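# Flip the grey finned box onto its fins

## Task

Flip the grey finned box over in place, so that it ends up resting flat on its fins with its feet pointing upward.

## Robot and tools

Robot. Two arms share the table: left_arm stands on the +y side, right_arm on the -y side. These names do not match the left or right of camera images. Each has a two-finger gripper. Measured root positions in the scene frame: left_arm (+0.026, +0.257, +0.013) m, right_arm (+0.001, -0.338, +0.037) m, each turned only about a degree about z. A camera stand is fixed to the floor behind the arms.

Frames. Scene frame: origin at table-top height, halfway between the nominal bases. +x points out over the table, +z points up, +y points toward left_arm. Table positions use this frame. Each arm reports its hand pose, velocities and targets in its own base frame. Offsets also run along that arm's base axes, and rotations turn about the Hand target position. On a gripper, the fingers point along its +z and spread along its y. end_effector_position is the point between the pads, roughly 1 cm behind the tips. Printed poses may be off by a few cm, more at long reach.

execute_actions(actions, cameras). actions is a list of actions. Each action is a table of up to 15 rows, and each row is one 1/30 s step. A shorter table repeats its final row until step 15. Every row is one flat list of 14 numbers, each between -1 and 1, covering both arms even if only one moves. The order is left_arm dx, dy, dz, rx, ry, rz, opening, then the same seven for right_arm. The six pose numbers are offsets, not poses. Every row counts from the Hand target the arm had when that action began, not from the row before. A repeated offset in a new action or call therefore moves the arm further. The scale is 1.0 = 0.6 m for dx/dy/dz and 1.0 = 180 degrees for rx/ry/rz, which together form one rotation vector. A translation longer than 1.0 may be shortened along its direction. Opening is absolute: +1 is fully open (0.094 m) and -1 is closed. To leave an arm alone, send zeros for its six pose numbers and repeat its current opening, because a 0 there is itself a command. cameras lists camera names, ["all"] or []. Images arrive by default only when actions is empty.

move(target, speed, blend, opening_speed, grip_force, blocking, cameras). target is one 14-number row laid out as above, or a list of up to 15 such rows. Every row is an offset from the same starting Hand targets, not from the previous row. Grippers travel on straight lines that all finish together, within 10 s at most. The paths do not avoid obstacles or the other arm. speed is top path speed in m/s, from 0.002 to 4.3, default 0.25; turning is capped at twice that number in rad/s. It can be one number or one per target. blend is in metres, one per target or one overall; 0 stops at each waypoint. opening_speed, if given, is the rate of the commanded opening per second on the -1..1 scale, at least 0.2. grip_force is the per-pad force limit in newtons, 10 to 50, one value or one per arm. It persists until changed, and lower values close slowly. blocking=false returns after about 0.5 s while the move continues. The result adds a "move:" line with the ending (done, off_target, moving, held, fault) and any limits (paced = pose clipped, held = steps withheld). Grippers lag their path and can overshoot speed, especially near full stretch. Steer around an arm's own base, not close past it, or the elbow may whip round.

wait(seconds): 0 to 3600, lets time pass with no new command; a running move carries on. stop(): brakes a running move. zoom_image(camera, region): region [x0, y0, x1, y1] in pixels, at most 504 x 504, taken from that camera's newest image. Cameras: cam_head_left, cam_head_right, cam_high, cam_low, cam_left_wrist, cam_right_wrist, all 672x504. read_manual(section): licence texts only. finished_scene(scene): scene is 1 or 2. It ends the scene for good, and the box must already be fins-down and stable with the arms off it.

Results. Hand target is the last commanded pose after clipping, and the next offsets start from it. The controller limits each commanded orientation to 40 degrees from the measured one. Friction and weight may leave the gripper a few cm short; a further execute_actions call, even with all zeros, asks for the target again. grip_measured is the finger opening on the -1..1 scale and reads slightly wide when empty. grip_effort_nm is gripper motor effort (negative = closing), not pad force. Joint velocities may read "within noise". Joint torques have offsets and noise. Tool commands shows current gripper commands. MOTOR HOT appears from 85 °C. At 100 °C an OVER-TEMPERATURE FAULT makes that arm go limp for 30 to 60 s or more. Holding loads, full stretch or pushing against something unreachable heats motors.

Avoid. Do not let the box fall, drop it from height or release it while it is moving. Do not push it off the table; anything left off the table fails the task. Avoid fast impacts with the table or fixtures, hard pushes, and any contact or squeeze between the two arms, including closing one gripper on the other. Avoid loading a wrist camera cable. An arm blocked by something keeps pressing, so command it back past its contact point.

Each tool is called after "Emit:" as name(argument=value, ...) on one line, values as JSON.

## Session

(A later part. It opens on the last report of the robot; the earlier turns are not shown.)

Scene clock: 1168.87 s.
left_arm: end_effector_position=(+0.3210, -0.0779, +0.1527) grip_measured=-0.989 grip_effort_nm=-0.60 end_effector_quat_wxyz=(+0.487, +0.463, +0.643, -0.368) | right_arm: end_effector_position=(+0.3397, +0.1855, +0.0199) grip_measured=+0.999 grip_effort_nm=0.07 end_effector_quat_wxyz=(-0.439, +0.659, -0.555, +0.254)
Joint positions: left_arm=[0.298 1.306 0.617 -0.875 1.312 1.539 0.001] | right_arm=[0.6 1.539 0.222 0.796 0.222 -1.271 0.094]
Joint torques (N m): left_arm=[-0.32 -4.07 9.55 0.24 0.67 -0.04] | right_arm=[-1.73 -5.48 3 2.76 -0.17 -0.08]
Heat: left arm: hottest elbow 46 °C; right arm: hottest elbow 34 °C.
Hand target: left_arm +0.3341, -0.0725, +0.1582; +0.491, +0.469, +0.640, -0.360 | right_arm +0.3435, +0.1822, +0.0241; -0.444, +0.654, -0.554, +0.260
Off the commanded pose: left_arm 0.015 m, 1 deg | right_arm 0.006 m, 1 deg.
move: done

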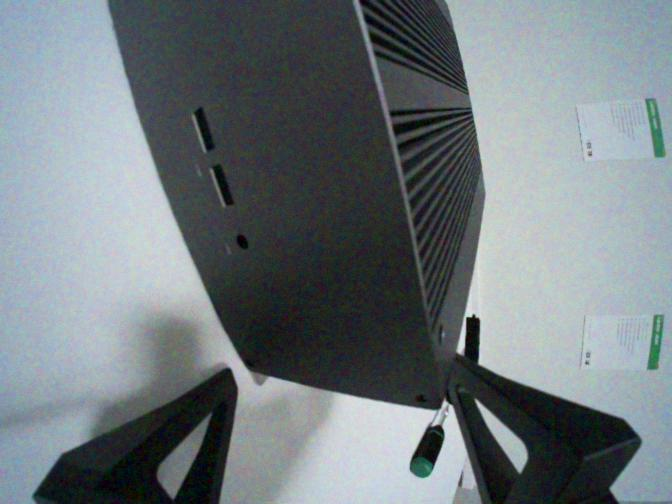

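Emit:
move(target=[0,0,0,0,0,0,-1, 0.002,-0.015,-0.002,0,0,0,1], speed=0.1, cameras=["cam_right_wrist"])

Emit:
zoom_image(camera="cam_right_wrist", region=[210, 320, 490, 440])

Scene clock: 1178.87 s.
left_arm: end_effector_position=(+0.3210, -0.0779, +0.1527) grip_measured=-0.989 grip_effort_nm=-0.59 end_effector_quat_wxyz=(+0.487, +0.463, +0.643, -0.368) | right_arm: end_effector_position=(+0.3409, +0.1755, +0.0191) grip_measured=+0.999 grip_effort_nm=0.07 end_effector_quat_wxyz=(-0.439, +0.659, -0.556, +0.255)
Joint positions: left_arm=[0.298 1.306 0.617 -0.875 1.312 1.539 0.001] | right_arm=[0.563 1.539 0.21 0.812 0.191 -1.288 0.094]
Joint torques (N m): left_arm=[-0.44 -4.07 9.54 0.24 0.68 -0.05] | right_arm=[-1.73 -5.3 2.99 2.8 -0.15 -0.02]
Heat: left arm: hottest elbow 46 °C; right arm: hottest elbow 34 °C.
Hand target: left_arm +0.3341, -0.0725, +0.1582; +0.491, +0.469, +0.640, -0.360 | right_arm +0.3447, +0.1731, +0.0228; -0.444, +0.654, -0.554, +0.260
Off the commanded pose: left_arm 0.015 m, 1 deg | right_arm 0.006 m, 1 deg.
move: done

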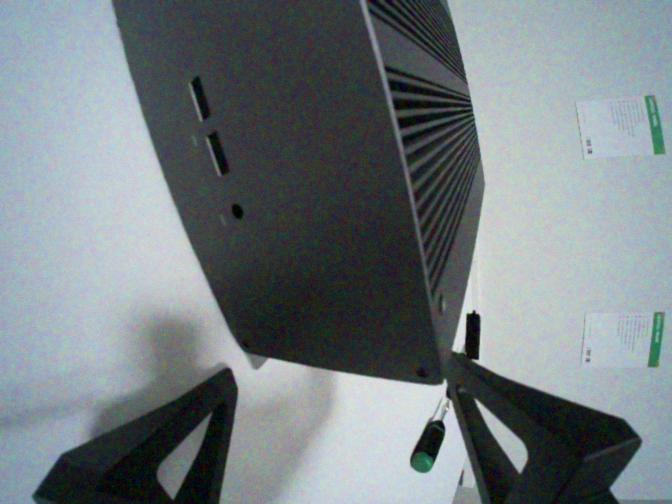

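Scaled by 1.800 from the camera's image (finer frame: 960x720).

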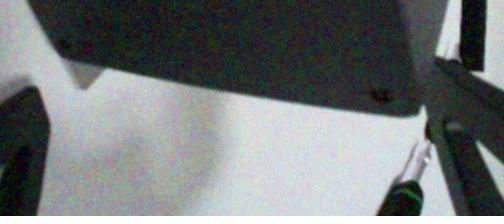

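Emit:
move(target=[0,0,0,0,0,0,-1, 0.0122,0.0215,-0.0055,0,0,0,1], speed=0.1, cameras=["cam_right_wrist"])

Emit:
zoom_image(camera="cam_right_wrist", region=[210, 320, 490, 440])

Scene clock: 1189.33 s.
left_arm: end_effector_position=(+0.3210, -0.0779, +0.1527) grip_measured=-0.989 grip_effort_nm=-0.59 end_effector_quat_wxyz=(+0.487, +0.463, +0.643, -0.368) | right_arm: end_effector_position=(+0.3435, +0.1747, +0.0114) grip_measured=+0.999 grip_effort_nm=0.07 end_effector_quat_wxyz=(-0.428, +0.661, -0.560, +0.259)
Joint positions: left_arm=[0.298 1.306 0.617 -0.875 1.312 1.539 0.001] | right_arm=[0.565 1.572 0.222 0.814 0.209 -1.289 0.094]
Joint torques (N m): left_arm=[-0.44 -4.07 9.52 0.23 0.67 -0.05] | right_arm=[0.5 -5.77 4.42 2.7 0.19 0.12]
Heat: left arm: hottest elbow 46 °C; right arm: hottest elbow 33 °C.
Hand target: left_arm +0.3341, -0.0725, +0.1582; +0.491, +0.469, +0.640, -0.360 | right_arm +0.3519, +0.1861, +0.0195; -0.444, +0.655, -0.554, +0.260
Off the commanded pose: left_arm 0.015 m, 1 deg | right_arm 0.016 m, 2 deg.
move: off_target (right_arm)

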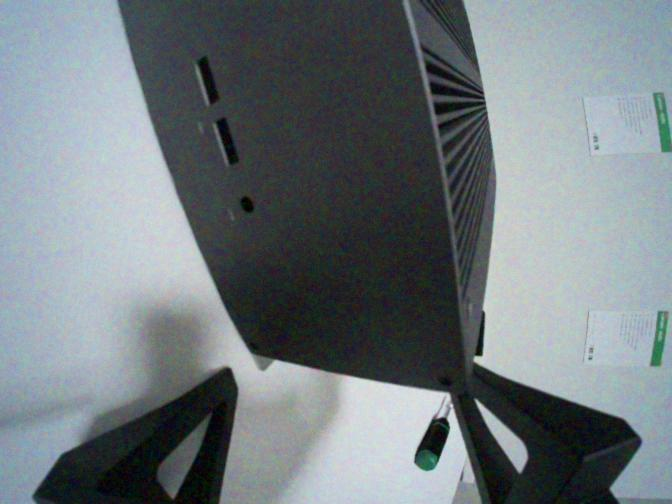

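Scaled by 1.800 from the camera's image (finer frame: 960x720).

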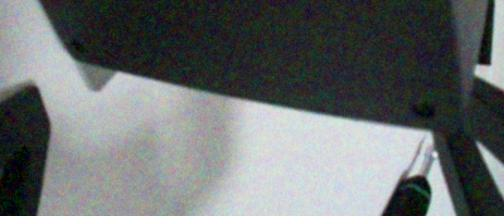

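Emit:
move(target=[0,0,0,0,0,0,-1, -0.004,0.002,0.01,0,0,0,1], speed=0.1, cameras=["cam_right_wrist"])

Emit:
zoom_image(camera="cam_right_wrist", region=[210, 320, 490, 440])

Scene clock: 1218.90 s.
left_arm: end_effector_position=(+0.3210, -0.0779, +0.1527) grip_measured=-0.989 grip_effort_nm=-0.59 end_effector_quat_wxyz=(+0.487, +0.463, +0.643, -0.368) | right_arm: end_effector_position=(+0.3434, +0.1773, +0.0173) grip_measured=+0.999 grip_effort_nm=0.07 end_effector_quat_wxyz=(-0.432, +0.659, -0.558, +0.261)
Joint positions: left_arm=[0.298 1.306 0.617 -0.875 1.312 1.539 0.001] | right_arm=[0.575 1.549 0.222 0.802 0.217 -1.287 0.094]
Joint torques (N m): left_arm=[-0.26 -4.13 9.5 0.25 0.67 -0.04] | right_arm=[-0.03 -6.59 4.64 1.69 0.14 0.07]
Heat: left arm: hottest elbow 47 °C; right arm: hottest elbow 33 °C.
Hand target: left_arm +0.3341, -0.0725, +0.1582; +0.491, +0.469, +0.640, -0.360 | right_arm +0.3496, +0.1872, +0.0255; -0.444, +0.655, -0.554, +0.260
Off the commanded pose: left_arm 0.015 m, 1 deg | right_arm 0.014 m, 2 deg.
move: off_target (right_arm)

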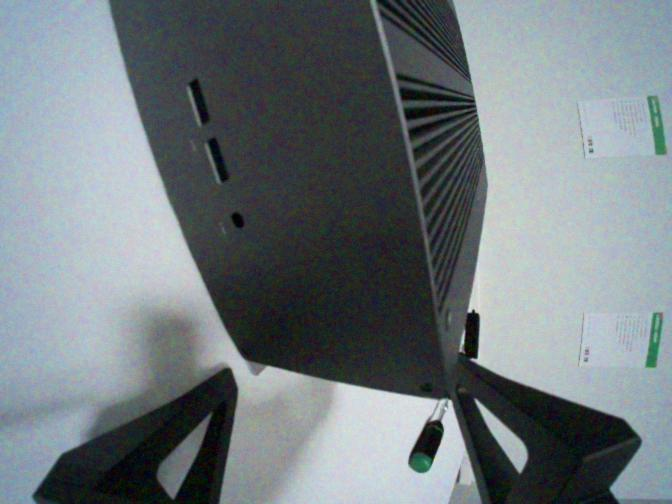

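Scaled by 1.800 from the camera's image (finer frame: 960x720).

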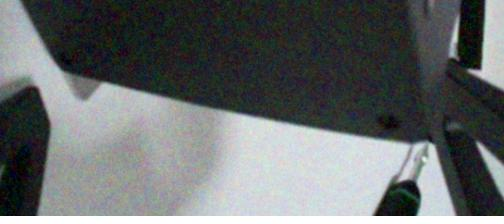

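Emit:
move(target=[0,0,0,0,0,0,-1, 0.0102,0.0118,0,0,0,0,1], speed=0.1, cameras=["cam_right_wrist"])

Emit:
zoom_image(camera="cam_right_wrist", region=[210, 320, 490, 440])

Scene clock: 1229.00 s.
left_arm: end_effector_position=(+0.3210, -0.0779, +0.1527) grip_measured=-0.989 grip_effort_nm=-0.60 end_effector_quat_wxyz=(+0.487, +0.463, +0.643, -0.368) | right_arm: end_effector_position=(+0.3503, +0.1846, +0.0221) grip_measured=+0.999 grip_effort_nm=0.07 end_effector_quat_wxyz=(-0.437, +0.656, -0.556, +0.263)
Joint positions: left_arm=[0.298 1.306 0.617 -0.875 1.312 1.539 0.001] | right_arm=[0.585 1.549 0.244 0.791 0.226 -1.283 0.094]
Joint torques (N m): left_arm=[-0.38 -4.01 9.58 0.25 0.68 -0.04] | right_arm=[-0.09 -5.83 4.94 1.65 0.11 0.1]
Heat: left arm: hottest elbow 47 °C; right arm: hottest elbow 33 °C.
Hand target: left_arm +0.3341, -0.0725, +0.1582; +0.491, +0.469, +0.640, -0.360 | right_arm +0.3558, +0.1944, +0.0256; -0.444, +0.654, -0.554, +0.260
Off the commanded pose: left_arm 0.015 m, 1 deg | right_arm 0.012 m, 1 deg.
move: off_target (right_arm)

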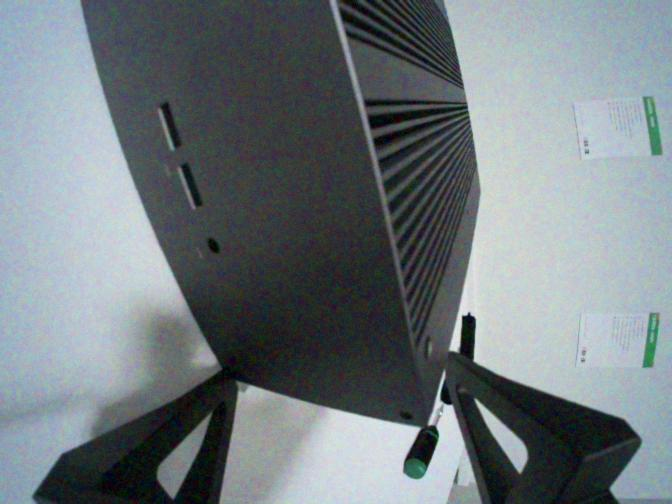

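Scaled by 1.800 from the camera's image (finer frame: 960x720).

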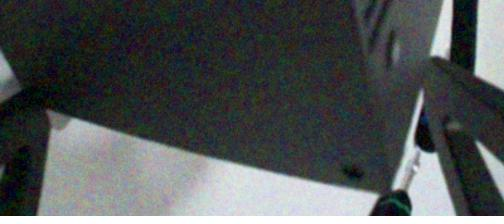

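Emit:
move(target=[0,0,0,0,0,0,-1, -0.002,0,-0.0135,0,0,0,1], speed=0.1, cameras=["cam_right_wrist"])

Emit:
zoom_image(camera="cam_right_wrist", region=[210, 320, 490, 440])

Scene clock: 1235.50 s.
left_arm: end_effector_position=(+0.3210, -0.0779, +0.1527) grip_measured=-0.989 grip_effort_nm=-0.60 end_effector_quat_wxyz=(+0.487, +0.463, +0.643, -0.368) | right_arm: end_effector_position=(+0.3484, +0.1835, +0.0107) grip_measured=+0.999 grip_effort_nm=0.07 end_effector_quat_wxyz=(-0.429, +0.659, -0.560, +0.261)
Joint positions: left_arm=[0.298 1.306 0.617 -0.875 1.312 1.539 0.001] | right_arm=[0.587 1.594 0.244 0.816 0.231 -1.279 0.094]
Joint torques (N m): left_arm=[-0.38 -4.01 9.54 0.23 0.67 -0.04] | right_arm=[0.73 -5.71 4.26 2.7 0.03 0.12]
Heat: left arm: hottest elbow 47 °C; right arm: hottest elbow 33 °C.
Hand target: left_arm +0.3341, -0.0725, +0.1582; +0.491, +0.469, +0.640, -0.360 | right_arm +0.3546, +0.1945, +0.0175; -0.444, +0.655, -0.554, +0.260
Off the commanded pose: left_arm 0.015 m, 1 deg | right_arm 0.014 m, 2 deg.
move: off_target (right_arm)

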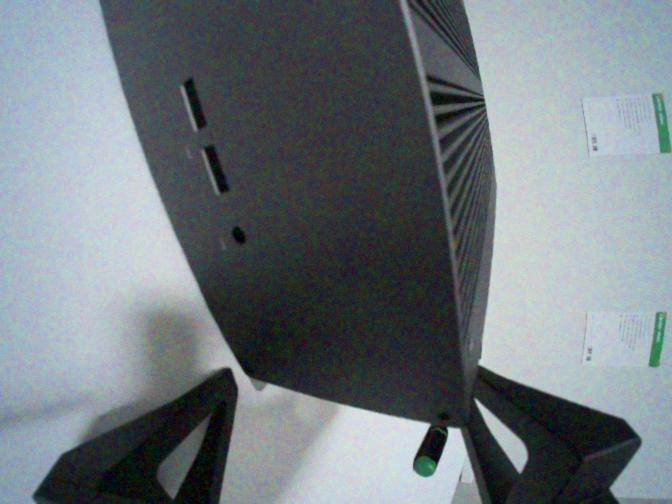

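Scaled by 1.800 from the camera's image (finer frame: 960x720).

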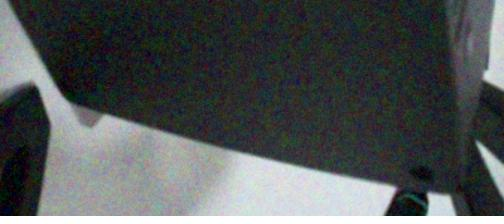

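Emit:
move(target=[0,0,0,0,0,0,-1, 0.026,0.010,0.002,0,0,0,1], speed=0.1, cameras=["cam_right_wrist"])

Emit:
zoom_image(camera="cam_right_wrist", region=[190, 320, 490, 480])

Scene clock: 1245.23 s.
left_arm: end_effector_position=(+0.3210, -0.0779, +0.1527) grip_measured=-0.989 grip_effort_nm=-0.60 end_effector_quat_wxyz=(+0.487, +0.463, +0.643, -0.368) | right_arm: end_effector_position=(+0.3548, +0.1884, +0.0126) grip_measured=+0.999 grip_effort_nm=0.03 end_effector_quat_wxyz=(-0.433, +0.658, -0.559, +0.260)
Joint positions: left_arm=[0.298 1.306 0.617 -0.875 1.312 1.539 0.001] | right_arm=[0.587 1.602 0.263 0.812 0.227 -1.277 0.094]
Joint torques (N m): left_arm=[-0.44 -4.07 9.59 0.25 0.68 -0.04] | right_arm=[-1.03 -4.95 6.08 1.72 -0.33 -0.01]
Heat: left arm: hottest elbow 47 °C; right arm: hottest elbow 33 °C.
Hand target: left_arm +0.3341, -0.0725, +0.1582; +0.491, +0.469, +0.640, -0.360 | right_arm +0.3701, +0.2004, +0.0185; -0.444, +0.655, -0.554, +0.260
Off the commanded pose: left_arm 0.015 m, 1 deg | right_arm 0.020 m, 1 deg.
move: off_target (right_arm)

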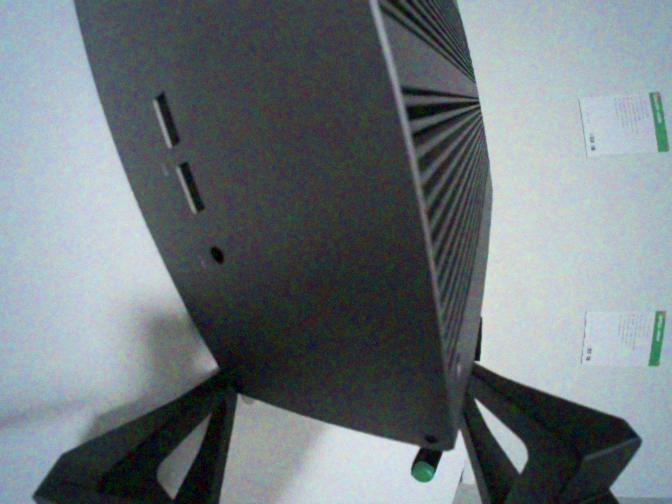

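Scaled by 1.680 from the camera's image (finer frame: 960x720).

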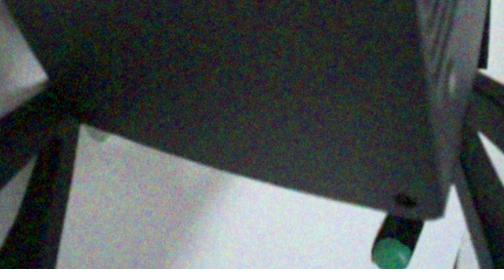

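Emit:
move(target=[0,0,0,0,0,0,-1, 0.018,-0.001,0.0015,0,0,0,1], speed=0.1, cameras=["cam_right_wrist","cam_left_wrist"])

Emit:
zoom_image(camera="cam_right_wrist", region=[190, 320, 490, 480])

Scene clock: 1257.40 s.
left_arm: end_effector_position=(+0.3210, -0.0779, +0.1527) grip_measured=-0.989 grip_effort_nm=-0.59 end_effector_quat_wxyz=(+0.487, +0.463, +0.643, -0.368) | right_arm: end_effector_position=(+0.3583, +0.1884, +0.0113) grip_measured=+0.999 grip_effort_nm=0.03 end_effector_quat_wxyz=(-0.432, +0.659, -0.561, +0.255)
Joint positions: left_arm=[0.298 1.306 0.617 -0.875 1.312 1.539 0.001] | right_arm=[0.574 1.604 0.272 0.799 0.209 -1.277 0.094]
Joint torques (N m): left_arm=[-0.38 -4.13 9.55 0.25 0.67 -0.04] | right_arm=[-1.67 -5.19 7.16 1.87 -0.38 -0.16]
Heat: left arm: hottest elbow 47 °C; right arm: hottest elbow 34 °C.
Hand target: left_arm +0.3341, -0.0725, +0.1582; +0.491, +0.469, +0.640, -0.360 | right_arm +0.3809, +0.1997, +0.0194; -0.444, +0.654, -0.554, +0.260
Off the commanded pose: left_arm 0.015 m, 1 deg | right_arm 0.027 m, 2 deg.
move: off_target (right_arm)
Images, in order (width x height): cam_left_wrist 672x504, cam_right_wrist 672x504.

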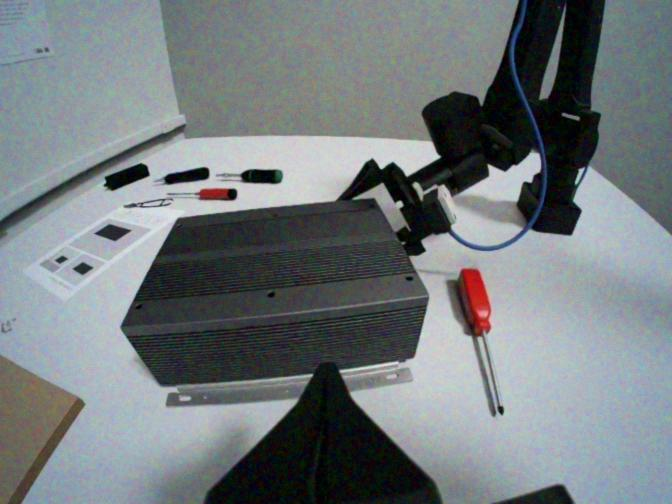

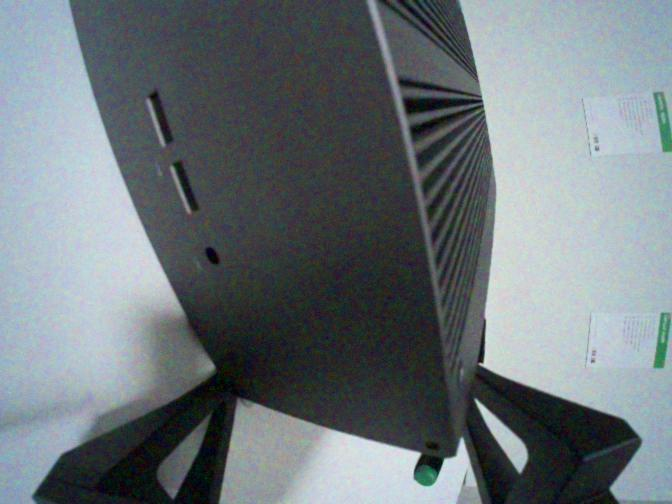

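Scaled by 1.680 from the camera's image (finer frame: 960x720).

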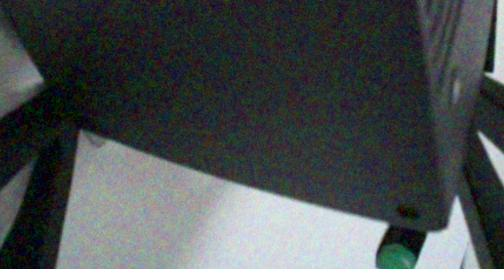

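Emit:
move(target=[0,0,0,0,0,0,-1, 0,0,0.06,0,0,0,1], speed=0.1, cameras=["cam_right_wrist","cam_left_wrist"])

Scene clock: 1277.27 s.
left_arm: end_effector_position=(+0.3210, -0.0779, +0.1527) grip_measured=-0.989 grip_effort_nm=-0.60 end_effector_quat_wxyz=(+0.487, +0.463, +0.643, -0.368) | right_arm: end_effector_position=(+0.3555, +0.1876, +0.0284) grip_measured=+1.000 grip_effort_nm=0.00 end_effector_quat_wxyz=(-0.413, +0.673, -0.561, +0.248)
Joint positions: left_arm=[0.298 1.306 0.617 -0.875 1.312 1.539 0.001] | right_arm=[0.573 1.46 0.288 0.593 0.2 -1.288 0.094]
Joint torques (N m): left_arm=[-0.32 -4.13 9.55 0.24 0.67 -0.04] | right_arm=[-1.73 -7.24 7.88 2.54 -0.06 -0.05]
Heat: left arm: hottest elbow 47 °C; right arm: hottest elbow 34 °C.
Hand target: left_arm +0.3341, -0.0725, +0.1582; +0.491, +0.469, +0.640, -0.360 | right_arm +0.3810, +0.1998, +0.0556; -0.444, +0.654, -0.554, +0.260
Off the commanded pose: left_arm 0.015 m, 1 deg | right_arm 0.039 m, 5 deg.
move: off_target (right_arm)
Images, in order (width x height): cam_left_wrist 672x504, cam_right_wrist 672x504.

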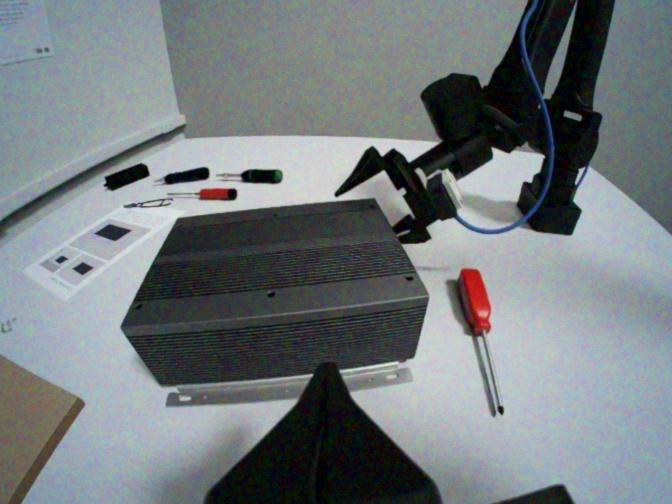

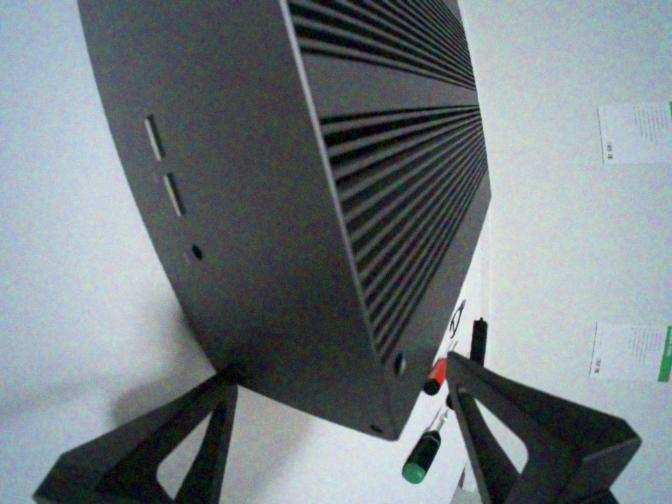

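Emit:
move(target=[[0,0,0,0,0,0,-1, -0.085,-0.035,-0.03,0,0,0,1],[0,0,0,0,0,0,-1, -0.055,-0.0197,-0.050,0.0111,-0.0314,0,1]], speed=0.1, cameras=["cam_right_wrist"])

Emit:
zoom_image(camera="cam_right_wrist", region=[150, 280, 490, 460])

Scene clock: 1369.73 s.
left_arm: end_effector_position=(+0.3210, -0.0779, +0.1527) grip_measured=-0.989 grip_effort_nm=-0.59 end_effector_quat_wxyz=(+0.487, +0.463, +0.643, -0.368) | right_arm: end_effector_position=(+0.3420, +0.1790, +0.0194) grip_measured=+1.000 grip_effort_nm=0.00 end_effector_quat_wxyz=(-0.471, +0.635, -0.545, +0.279)
Joint positions: left_arm=[0.298 1.306 0.617 -0.875 1.312 1.539 0.001] | right_arm=[0.592 1.671 0.193 1.052 0.242 -1.288 0.094]
Joint torques (N m): left_arm=[-0.38 -4.01 9.54 0.25 0.68 -0.04] | right_arm=[-0.03 -5.54 3.08 2.76 0.13 -0.03]
Heat: left arm: hottest elbow 47 °C; right arm: hottest elbow 39 °C.
Hand target: left_arm +0.3341, -0.0725, +0.1582; +0.491, +0.469, +0.640, -0.360 | right_arm +0.3479, +0.1879, +0.0255; -0.482, +0.633, -0.536, +0.282
Off the commanded pose: left_arm 0.015 m, 1 deg | right_arm 0.012 m, 2 deg.
move: off_target (right_arm)

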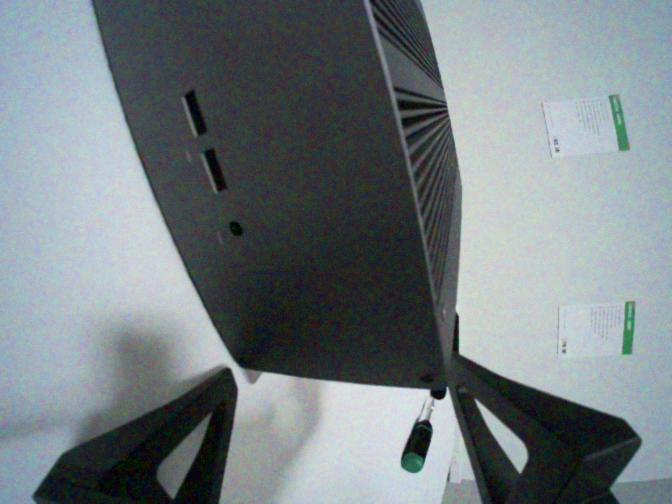

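Scaled by 1.482 from the camera's image (finer frame: 960x720).

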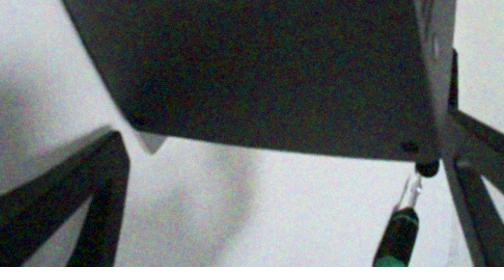

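Emit:
move(target=[0,0,0,0,0,0,-1, 0,0,-0.010,0,0,0,1], speed=0.05, cameras=["cam_right_wrist","cam_head_right","cam_head_left"])

Scene clock: 1389.37 s.
left_arm: end_effector_position=(+0.3210, -0.0779, +0.1527) grip_measured=-0.989 grip_effort_nm=-0.60 end_effector_quat_wxyz=(+0.487, +0.463, +0.643, -0.368) | right_arm: end_effector_position=(+0.3421, +0.1791, +0.0134) grip_measured=+1.000 grip_effort_nm=0.00 end_effector_quat_wxyz=(-0.470, +0.636, -0.545, +0.279)
Joint positions: left_arm=[0.298 1.306 0.617 -0.875 1.312 1.539 0.001] | right_arm=[0.592 1.713 0.194 1.092 0.242 -1.288 0.094]
Joint torques (N m): left_arm=[-0.38 -4.07 9.55 0.24 0.67 -0.04] | right_arm=[-0.03 -6.12 2.86 2.7 0.14 -0.04]
Heat: left arm: hottest elbow 47 °C; right arm: hottest elbow 36 °C.
Hand target: left_arm +0.3341, -0.0725, +0.1582; +0.491, +0.469, +0.640, -0.360 | right_arm +0.3479, +0.1879, +0.0195; -0.482, +0.633, -0.536, +0.282
Off the commanded pose: left_arm 0.015 m, 1 deg | right_arm 0.012 m, 2 deg.
move: off_target (right_arm)
Images, in order (width x height): cam_head_left 672x504, cam_head_right 672x504, cam_right_wrist 672x504.

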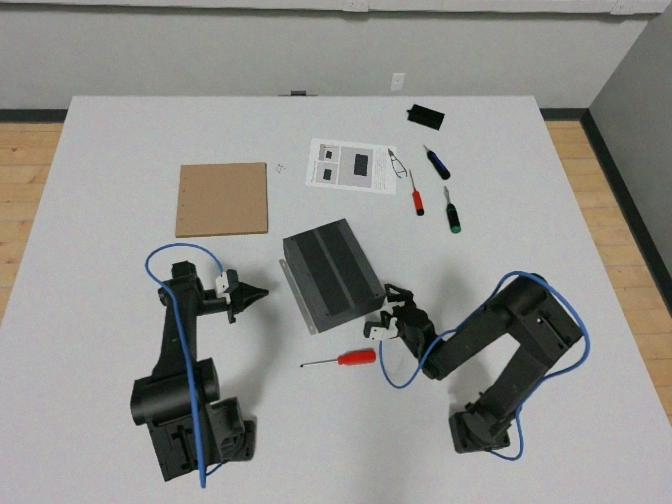

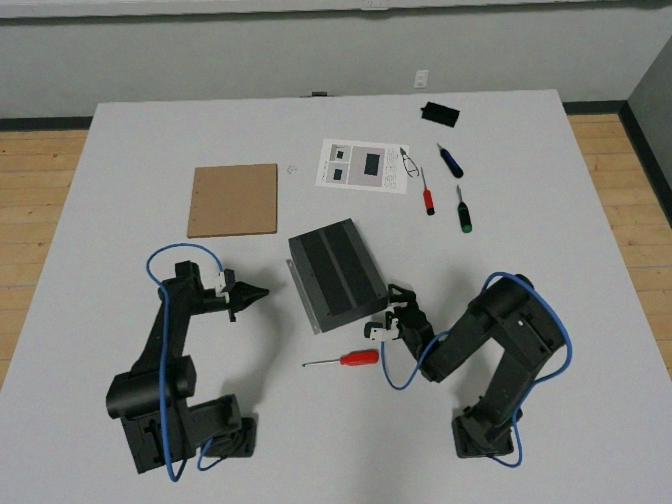

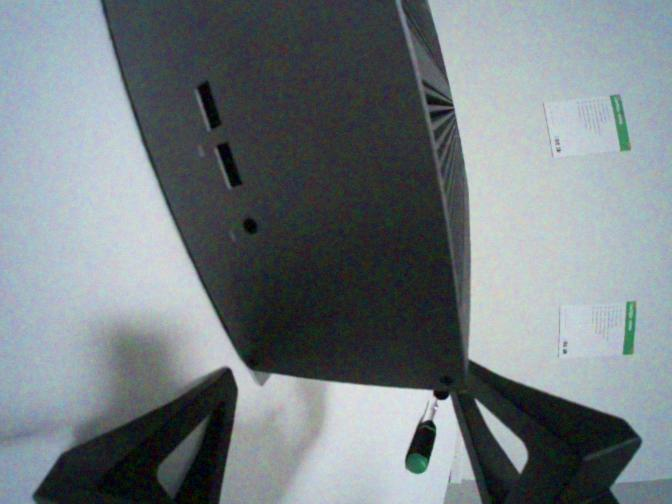

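Emit:
move(target=[0,0,0,0,0,0,-1, 0.0472,0.0167,0.0,0,0,0,1], speed=0.08, cameras=["cam_right_wrist"])

Emit:
zoom_image(camera="cam_right_wrist", region=[150, 300, 490, 480])

Scene clock: 1396.70 s.
left_arm: end_effector_position=(+0.3210, -0.0779, +0.1527) grip_measured=-0.989 grip_effort_nm=-0.60 end_effector_quat_wxyz=(+0.487, +0.463, +0.643, -0.368) | right_arm: end_effector_position=(+0.3554, +0.1892, +0.0136) grip_measured=+1.000 grip_effort_nm=0.00 end_effector_quat_wxyz=(-0.473, +0.639, -0.541, +0.275)
Joint positions: left_arm=[0.298 1.306 0.617 -0.875 1.312 1.539 0.001] | right_arm=[0.587 1.722 0.237 1.061 0.225 -1.295 0.094]
Joint torques (N m): left_arm=[-0.15 -4.07 9.52 0.25 0.66 -0.04] | right_arm=[-1.85 -5.83 5.65 1.7 -0.32 -0.1]
Heat: left arm: hottest elbow 47 °C; right arm: hottest elbow 36 °C.
Hand target: left_arm +0.3341, -0.0725, +0.1582; +0.491, +0.469, +0.640, -0.360 | right_arm +0.3762, +0.1979, +0.0196; -0.482, +0.633, -0.536, +0.282
Off the commanded pose: left_arm 0.015 m, 1 deg | right_arm 0.023 m, 2 deg.
move: off_target (right_arm)

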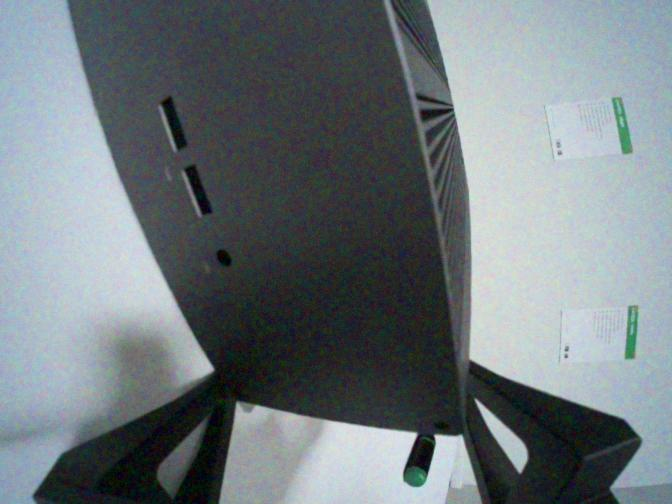

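Scaled by 1.482 from the camera's image (finer frame: 960x720).

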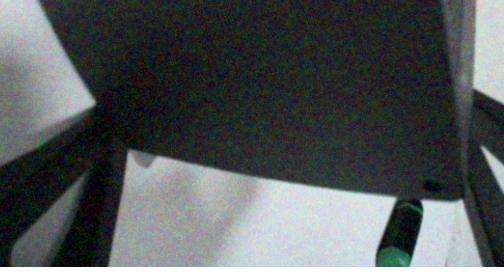

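Emit:
move(target=[0,0,0,0,0,0,-1, 0.0236,0.0084,0.13,0.0074,-0.0210,0,1], speed=0.12, cameras=["cam_right_wrist","cam_left_wrist"])

Scene clock: 1406.67 s.
left_arm: end_effector_position=(+0.3210, -0.0779, +0.1527) grip_measured=-0.989 grip_effort_nm=-0.59 end_effector_quat_wxyz=(+0.487, +0.463, +0.643, -0.368) | right_arm: end_effector_position=(+0.3522, +0.1882, +0.0392) grip_measured=+1.000 grip_effort_nm=-0.08 end_effector_quat_wxyz=(-0.444, +0.662, -0.541, +0.267)
Joint positions: left_arm=[0.298 1.306 0.617 -0.875 1.312 1.539 0.001] | right_arm=[0.583 1.473 0.249 0.731 0.211 -1.315 0.094]
Joint torques (N m): left_arm=[-0.32 -4.19 9.55 0.24 0.66 -0.04] | right_arm=[-2.14 -11.34 8.64 3.79 0.35 -0.08]
Heat: left arm: hottest elbow 47 °C; right arm: hottest elbow 36 °C.
Hand target: left_arm +0.3341, -0.0725, +0.1582; +0.491, +0.469, +0.640, -0.360 | right_arm +0.3905, +0.2029, +0.0976; -0.507, +0.618, -0.523, +0.297
Off the commanded pose: left_arm 0.015 m, 1 deg | right_arm 0.071 m, 10 deg.
move: off_target (right_arm)
Images, in order (width x height): cam_left_wrist 672x504, cam_right_wrist 672x504.

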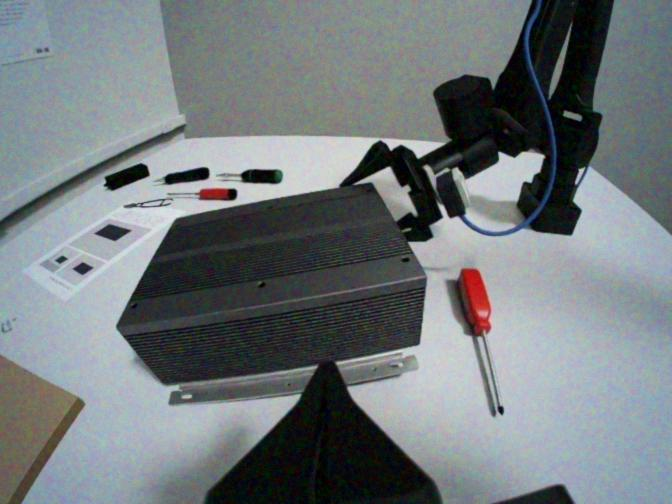

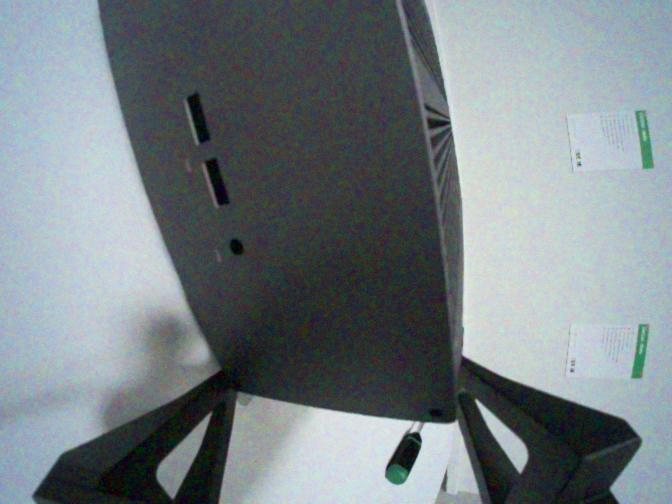

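Emit:
move(target=[0,0,0,0,0,0,-1, 0.0236,0.0084,0.10,-0.0046,0.0131,0,1], speed=0.08, cameras=["cam_right_wrist","cam_left_wrist","cam_head_right"])

Scene clock: 1512.10 s.
left_arm: end_effector_position=(+0.3210, -0.0779, +0.1527) grip_measured=-0.989 grip_effort_nm=-0.60 end_effector_quat_wxyz=(+0.487, +0.463, +0.643, -0.368) | right_arm: end_effector_position=(+0.3538, +0.1872, +0.0772) grip_measured=+1.000 grip_effort_nm=-0.08 end_effector_quat_wxyz=(-0.413, +0.680, -0.550, +0.254)
Joint positions: left_arm=[0.298 1.306 0.617 -0.875 1.312 1.539 0.001] | right_arm=[0.573 1.224 0.318 0.335 0.198 -1.317 0.094]
Joint torques (N m): left_arm=[-0.32 -4.13 9.57 0.25 0.68 -0.04] | right_arm=[-2.08 -9.52 13.6 3.56 0.21 -0.03]
Heat: left arm: hottest elbow 48 °C; right arm: hottest elbow 39 °C.
Hand target: left_arm +0.3341, -0.0725, +0.1582; +0.491, +0.469, +0.640, -0.360 | right_arm +0.4046, +0.2081, +0.1576; -0.492, +0.627, -0.531, +0.288
Off the commanded pose: left_arm 0.015 m, 1 deg | right_arm 0.097 m, 12 deg.
move: off_target (right_arm)
Images, in order (width x height): cam_head_right 672x504, cam_left_wrist 672x504, cam_right_wrist 672x504.

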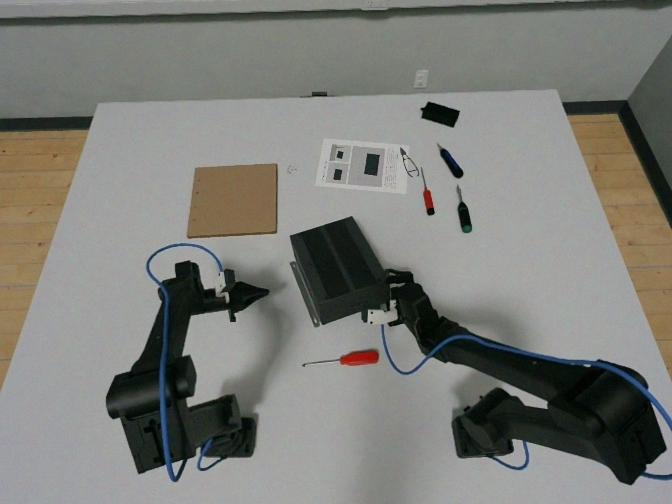

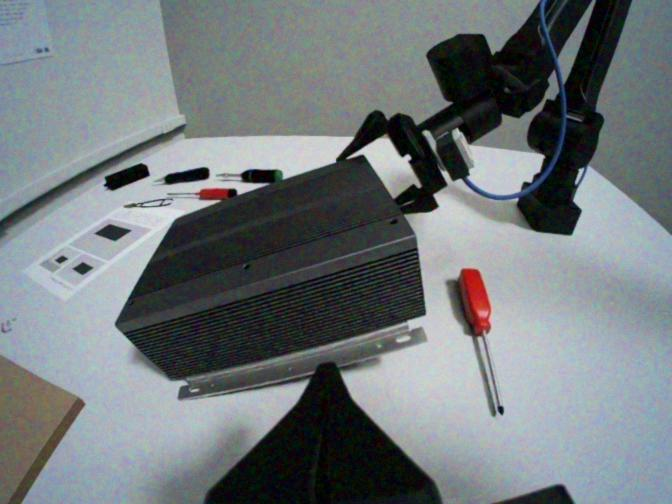

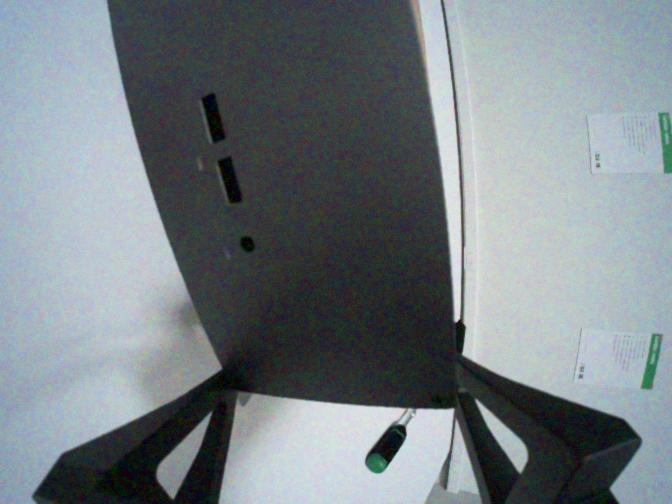

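Emit:
move(target=[0,0,0,0,0,0,-1, 0.0314,0.0112,0.10,-0.0046,0.0131,0,1], speed=0.08, cameras=["cam_right_wrist","cam_left_wrist"])

Scene clock: 1518.70 s.
left_arm: end_effector_position=(+0.3210, -0.0779, +0.1527) grip_measured=-0.989 grip_effort_nm=-0.60 end_effector_quat_wxyz=(+0.487, +0.463, +0.643, -0.368) | right_arm: end_effector_position=(+0.4073, +0.2123, +0.1965) grip_measured=+1.000 grip_effort_nm=-0.09 end_effector_quat_wxyz=(-0.464, +0.648, -0.538, +0.273)
Joint positions: left_arm=[0.298 1.306 0.617 -0.875 1.312 1.539 0.001] | right_arm=[0.552 1.097 0.555 0.101 0.186 -1.322 0.094]
Joint torques (N m): left_arm=[-0.44 -4.07 9.54 0.24 0.67 -0.04] | right_arm=[-2.02 -4.6 11.58 1.83 -0.13 0.05]
Heat: left arm: hottest elbow 48 °C; right arm: hottest elbow 40 °C.
Hand target: left_arm +0.3341, -0.0725, +0.1582; +0.491, +0.469, +0.640, -0.360 | right_arm +0.4234, +0.2148, +0.2177; -0.476, +0.637, -0.539, +0.279
Off the commanded pose: left_arm 0.015 m, 1 deg | right_arm 0.027 m, 2 deg.
move: off_target (right_arm)
Images, in order (width x height): cam_left_wrist 672x504, cam_right_wrist 672x504.

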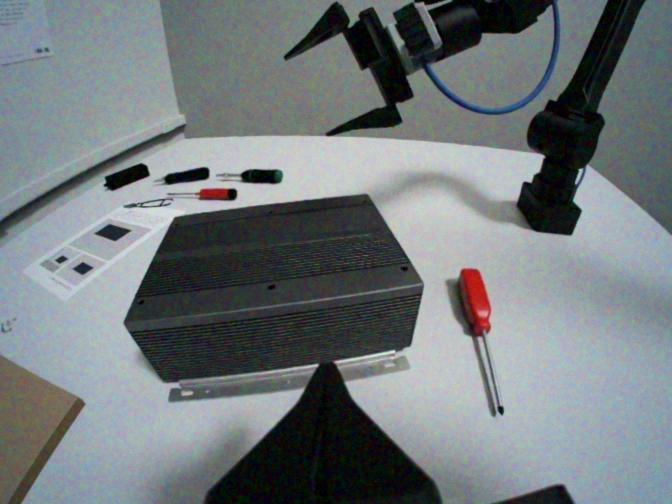

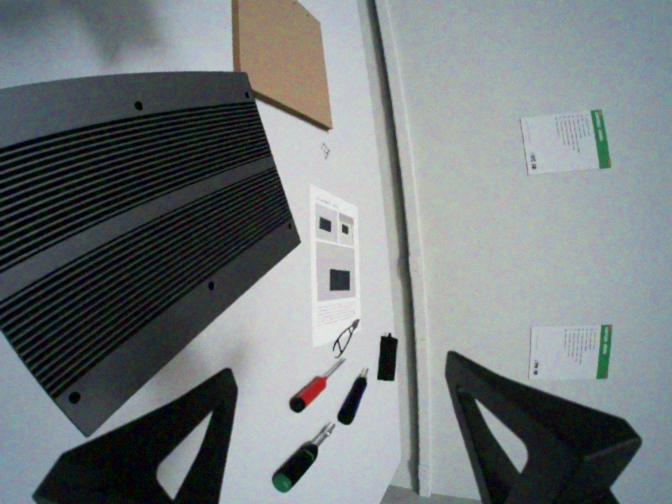

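Emit:
move(target=[[0,0,0,0,0,0,-1, -0.164,-0.058,-0.03,0,0,0,1],[0,0,0,0,0,0,-1, -0.164,-0.058,-0.3045,0,0,0,1]], speed=0.15, blend=0.02, cameras=["cam_right_wrist","cam_left_wrist","cam_head_right"])

Emit:
zoom_image(camera="cam_right_wrist", region=[190, 250, 490, 430])

Scene clock: 1557.93 s.
left_arm: end_effector_position=(+0.3210, -0.0779, +0.1527) grip_measured=-0.989 grip_effort_nm=-0.59 end_effector_quat_wxyz=(+0.487, +0.463, +0.643, -0.368) | right_arm: end_effector_position=(+0.3268, +0.1752, +0.0340) grip_measured=+1.000 grip_effort_nm=-0.09 end_effector_quat_wxyz=(-0.470, +0.636, -0.543, +0.281)
Joint positions: left_arm=[0.298 1.306 0.617 -0.875 1.312 1.539 0.001] | right_arm=[0.617 1.549 0.152 0.969 0.266 -1.283 0.094]
Joint torques (N m): left_arm=[-0.26 -4.01 9.52 0.25 0.68 -0.04] | right_arm=[0.15 -5.01 2.5 2.71 0.13 0.11]
Heat: left arm: hottest elbow 48 °C; right arm: hottest elbow 45 °C.
Hand target: left_arm +0.3341, -0.0725, +0.1582; +0.491, +0.469, +0.640, -0.360 | right_arm +0.3251, +0.1799, +0.0349; -0.476, +0.637, -0.539, +0.279
Off the commanded pose: left_arm 0.015 m, 1 deg | right_arm 0.005 m, 1 deg.
move: done
Images, in order (width x height): cam_head_right 672x504, cam_left_wrist 672x504, cam_right_wrist 672x504.

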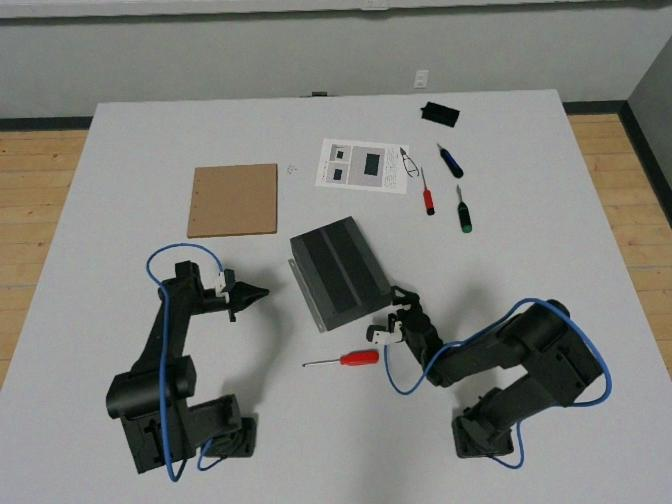

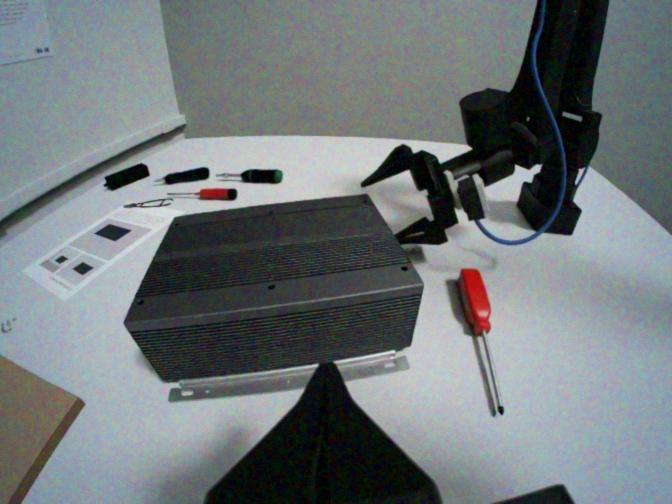

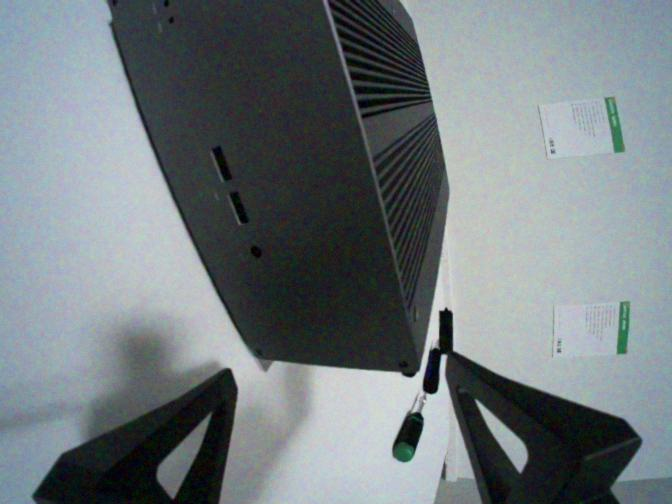

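Scaled by 1.680 from the camera's image (finer frame: 960x720).

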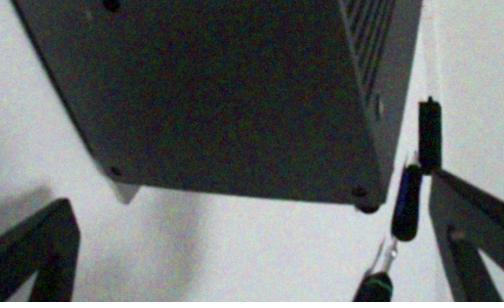

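Emit:
move(target=[0,0,0,0,0,0,-1, 0.0548,-0.019,-0.0215,0,0,0.0194,1], speed=0.1, cameras=["cam_right_wrist"])

Emit:
zoom_image(camera="cam_right_wrist", region=[150, 280, 490, 460])

Scene clock: 1597.67 s.
left_arm: end_effector_position=(+0.3210, -0.0779, +0.1527) grip_measured=-0.989 grip_effort_nm=-0.60 end_effector_quat_wxyz=(+0.487, +0.463, +0.643, -0.368) | right_arm: end_effector_position=(+0.3491, +0.1675, +0.0164) grip_measured=+1.000 grip_effort_nm=-0.09 end_effector_quat_wxyz=(-0.476, +0.658, -0.524, +0.256)
Joint positions: left_arm=[0.298 1.306 0.617 -0.875 1.312 1.539 0.001] | right_arm=[0.479 1.673 0.191 1.052 0.069 -1.361 0.094]
Joint torques (N m): left_arm=[-0.26 -4.13 9.55 0.24 0.66 -0.03] | right_arm=[-1.32 -5.71 3.06 2.8 -0.22 -0.11]
Heat: left arm: hottest elbow 48 °C; right arm: hottest elbow 38 °C.
Hand target: left_arm +0.3341, -0.0725, +0.1582; +0.491, +0.469, +0.640, -0.360 | right_arm +0.3578, +0.1685, +0.0219; -0.484, +0.653, -0.519, +0.264
Off the commanded pose: left_arm 0.015 m, 1 deg | right_arm 0.011 m, 2 deg.
move: off_target (right_arm)

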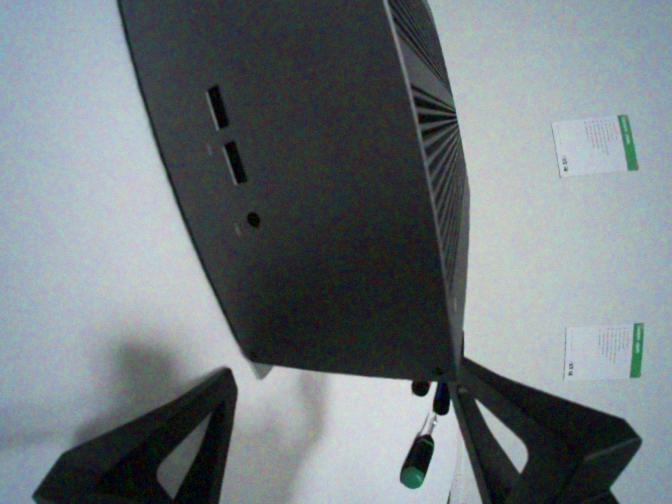

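Scaled by 1.482 from the camera's image (finer frame: 960x720).

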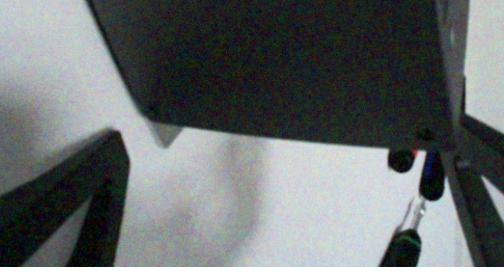

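Emit:
move(target=[[0,0,0,0,0,0,-1, -0.002,0.006,-0.006,0,0,0,1],[0,0,0,0,0,0,-1, 0.083,0.040,-0.005,0,0,0,1]], speed=0.08, cameras=["cam_right_wrist"])

Emit:
zoom_image(camera="cam_right_wrist", region=[150, 300, 490, 480])

Scene clock: 1621.27 s.
left_arm: end_effector_position=(+0.3210, -0.0779, +0.1527) grip_measured=-0.989 grip_effort_nm=-0.60 end_effector_quat_wxyz=(+0.487, +0.463, +0.643, -0.368) | right_arm: end_effector_position=(+0.3881, +0.1823, +0.0132) grip_measured=+1.000 grip_effort_nm=-0.06 end_effector_quat_wxyz=(-0.471, +0.659, -0.524, +0.263)
Joint positions: left_arm=[0.298 1.306 0.617 -0.875 1.312 1.539 0.001] | right_arm=[0.47 1.723 0.303 0.988 0.073 -1.375 0.094]
Joint torques (N m): left_arm=[-0.44 -3.96 9.55 0.23 0.68 -0.04] | right_arm=[-0.62 -6.24 5.94 2.06 -0.56 0.05]
Heat: left arm: hottest elbow 48 °C; right arm: hottest elbow 36 °C.
Hand target: left_arm +0.3341, -0.0725, +0.1582; +0.491, +0.469, +0.640, -0.360 | right_arm +0.4076, +0.1926, +0.0189; -0.484, +0.653, -0.519, +0.264
Off the commanded pose: left_arm 0.015 m, 1 deg | right_arm 0.023 m, 2 deg.
move: off_target (right_arm)

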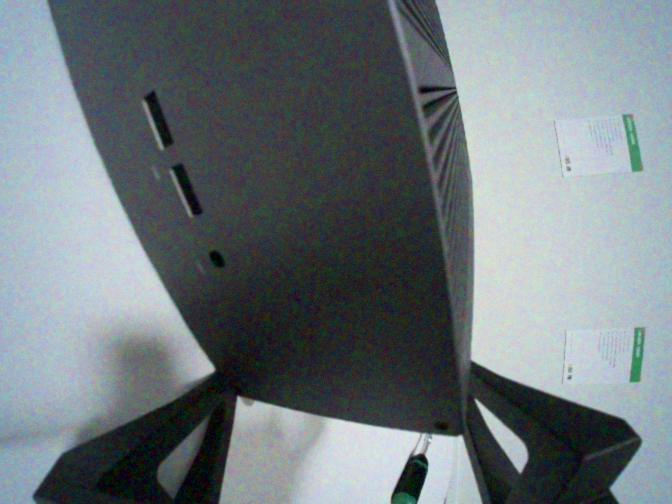

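Scaled by 1.482 from the camera's image (finer frame: 960x720).

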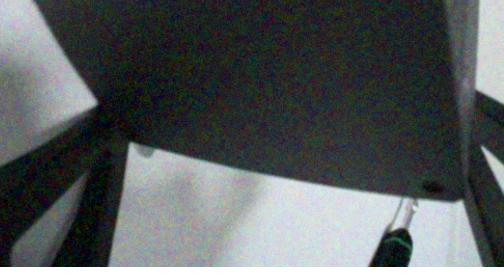

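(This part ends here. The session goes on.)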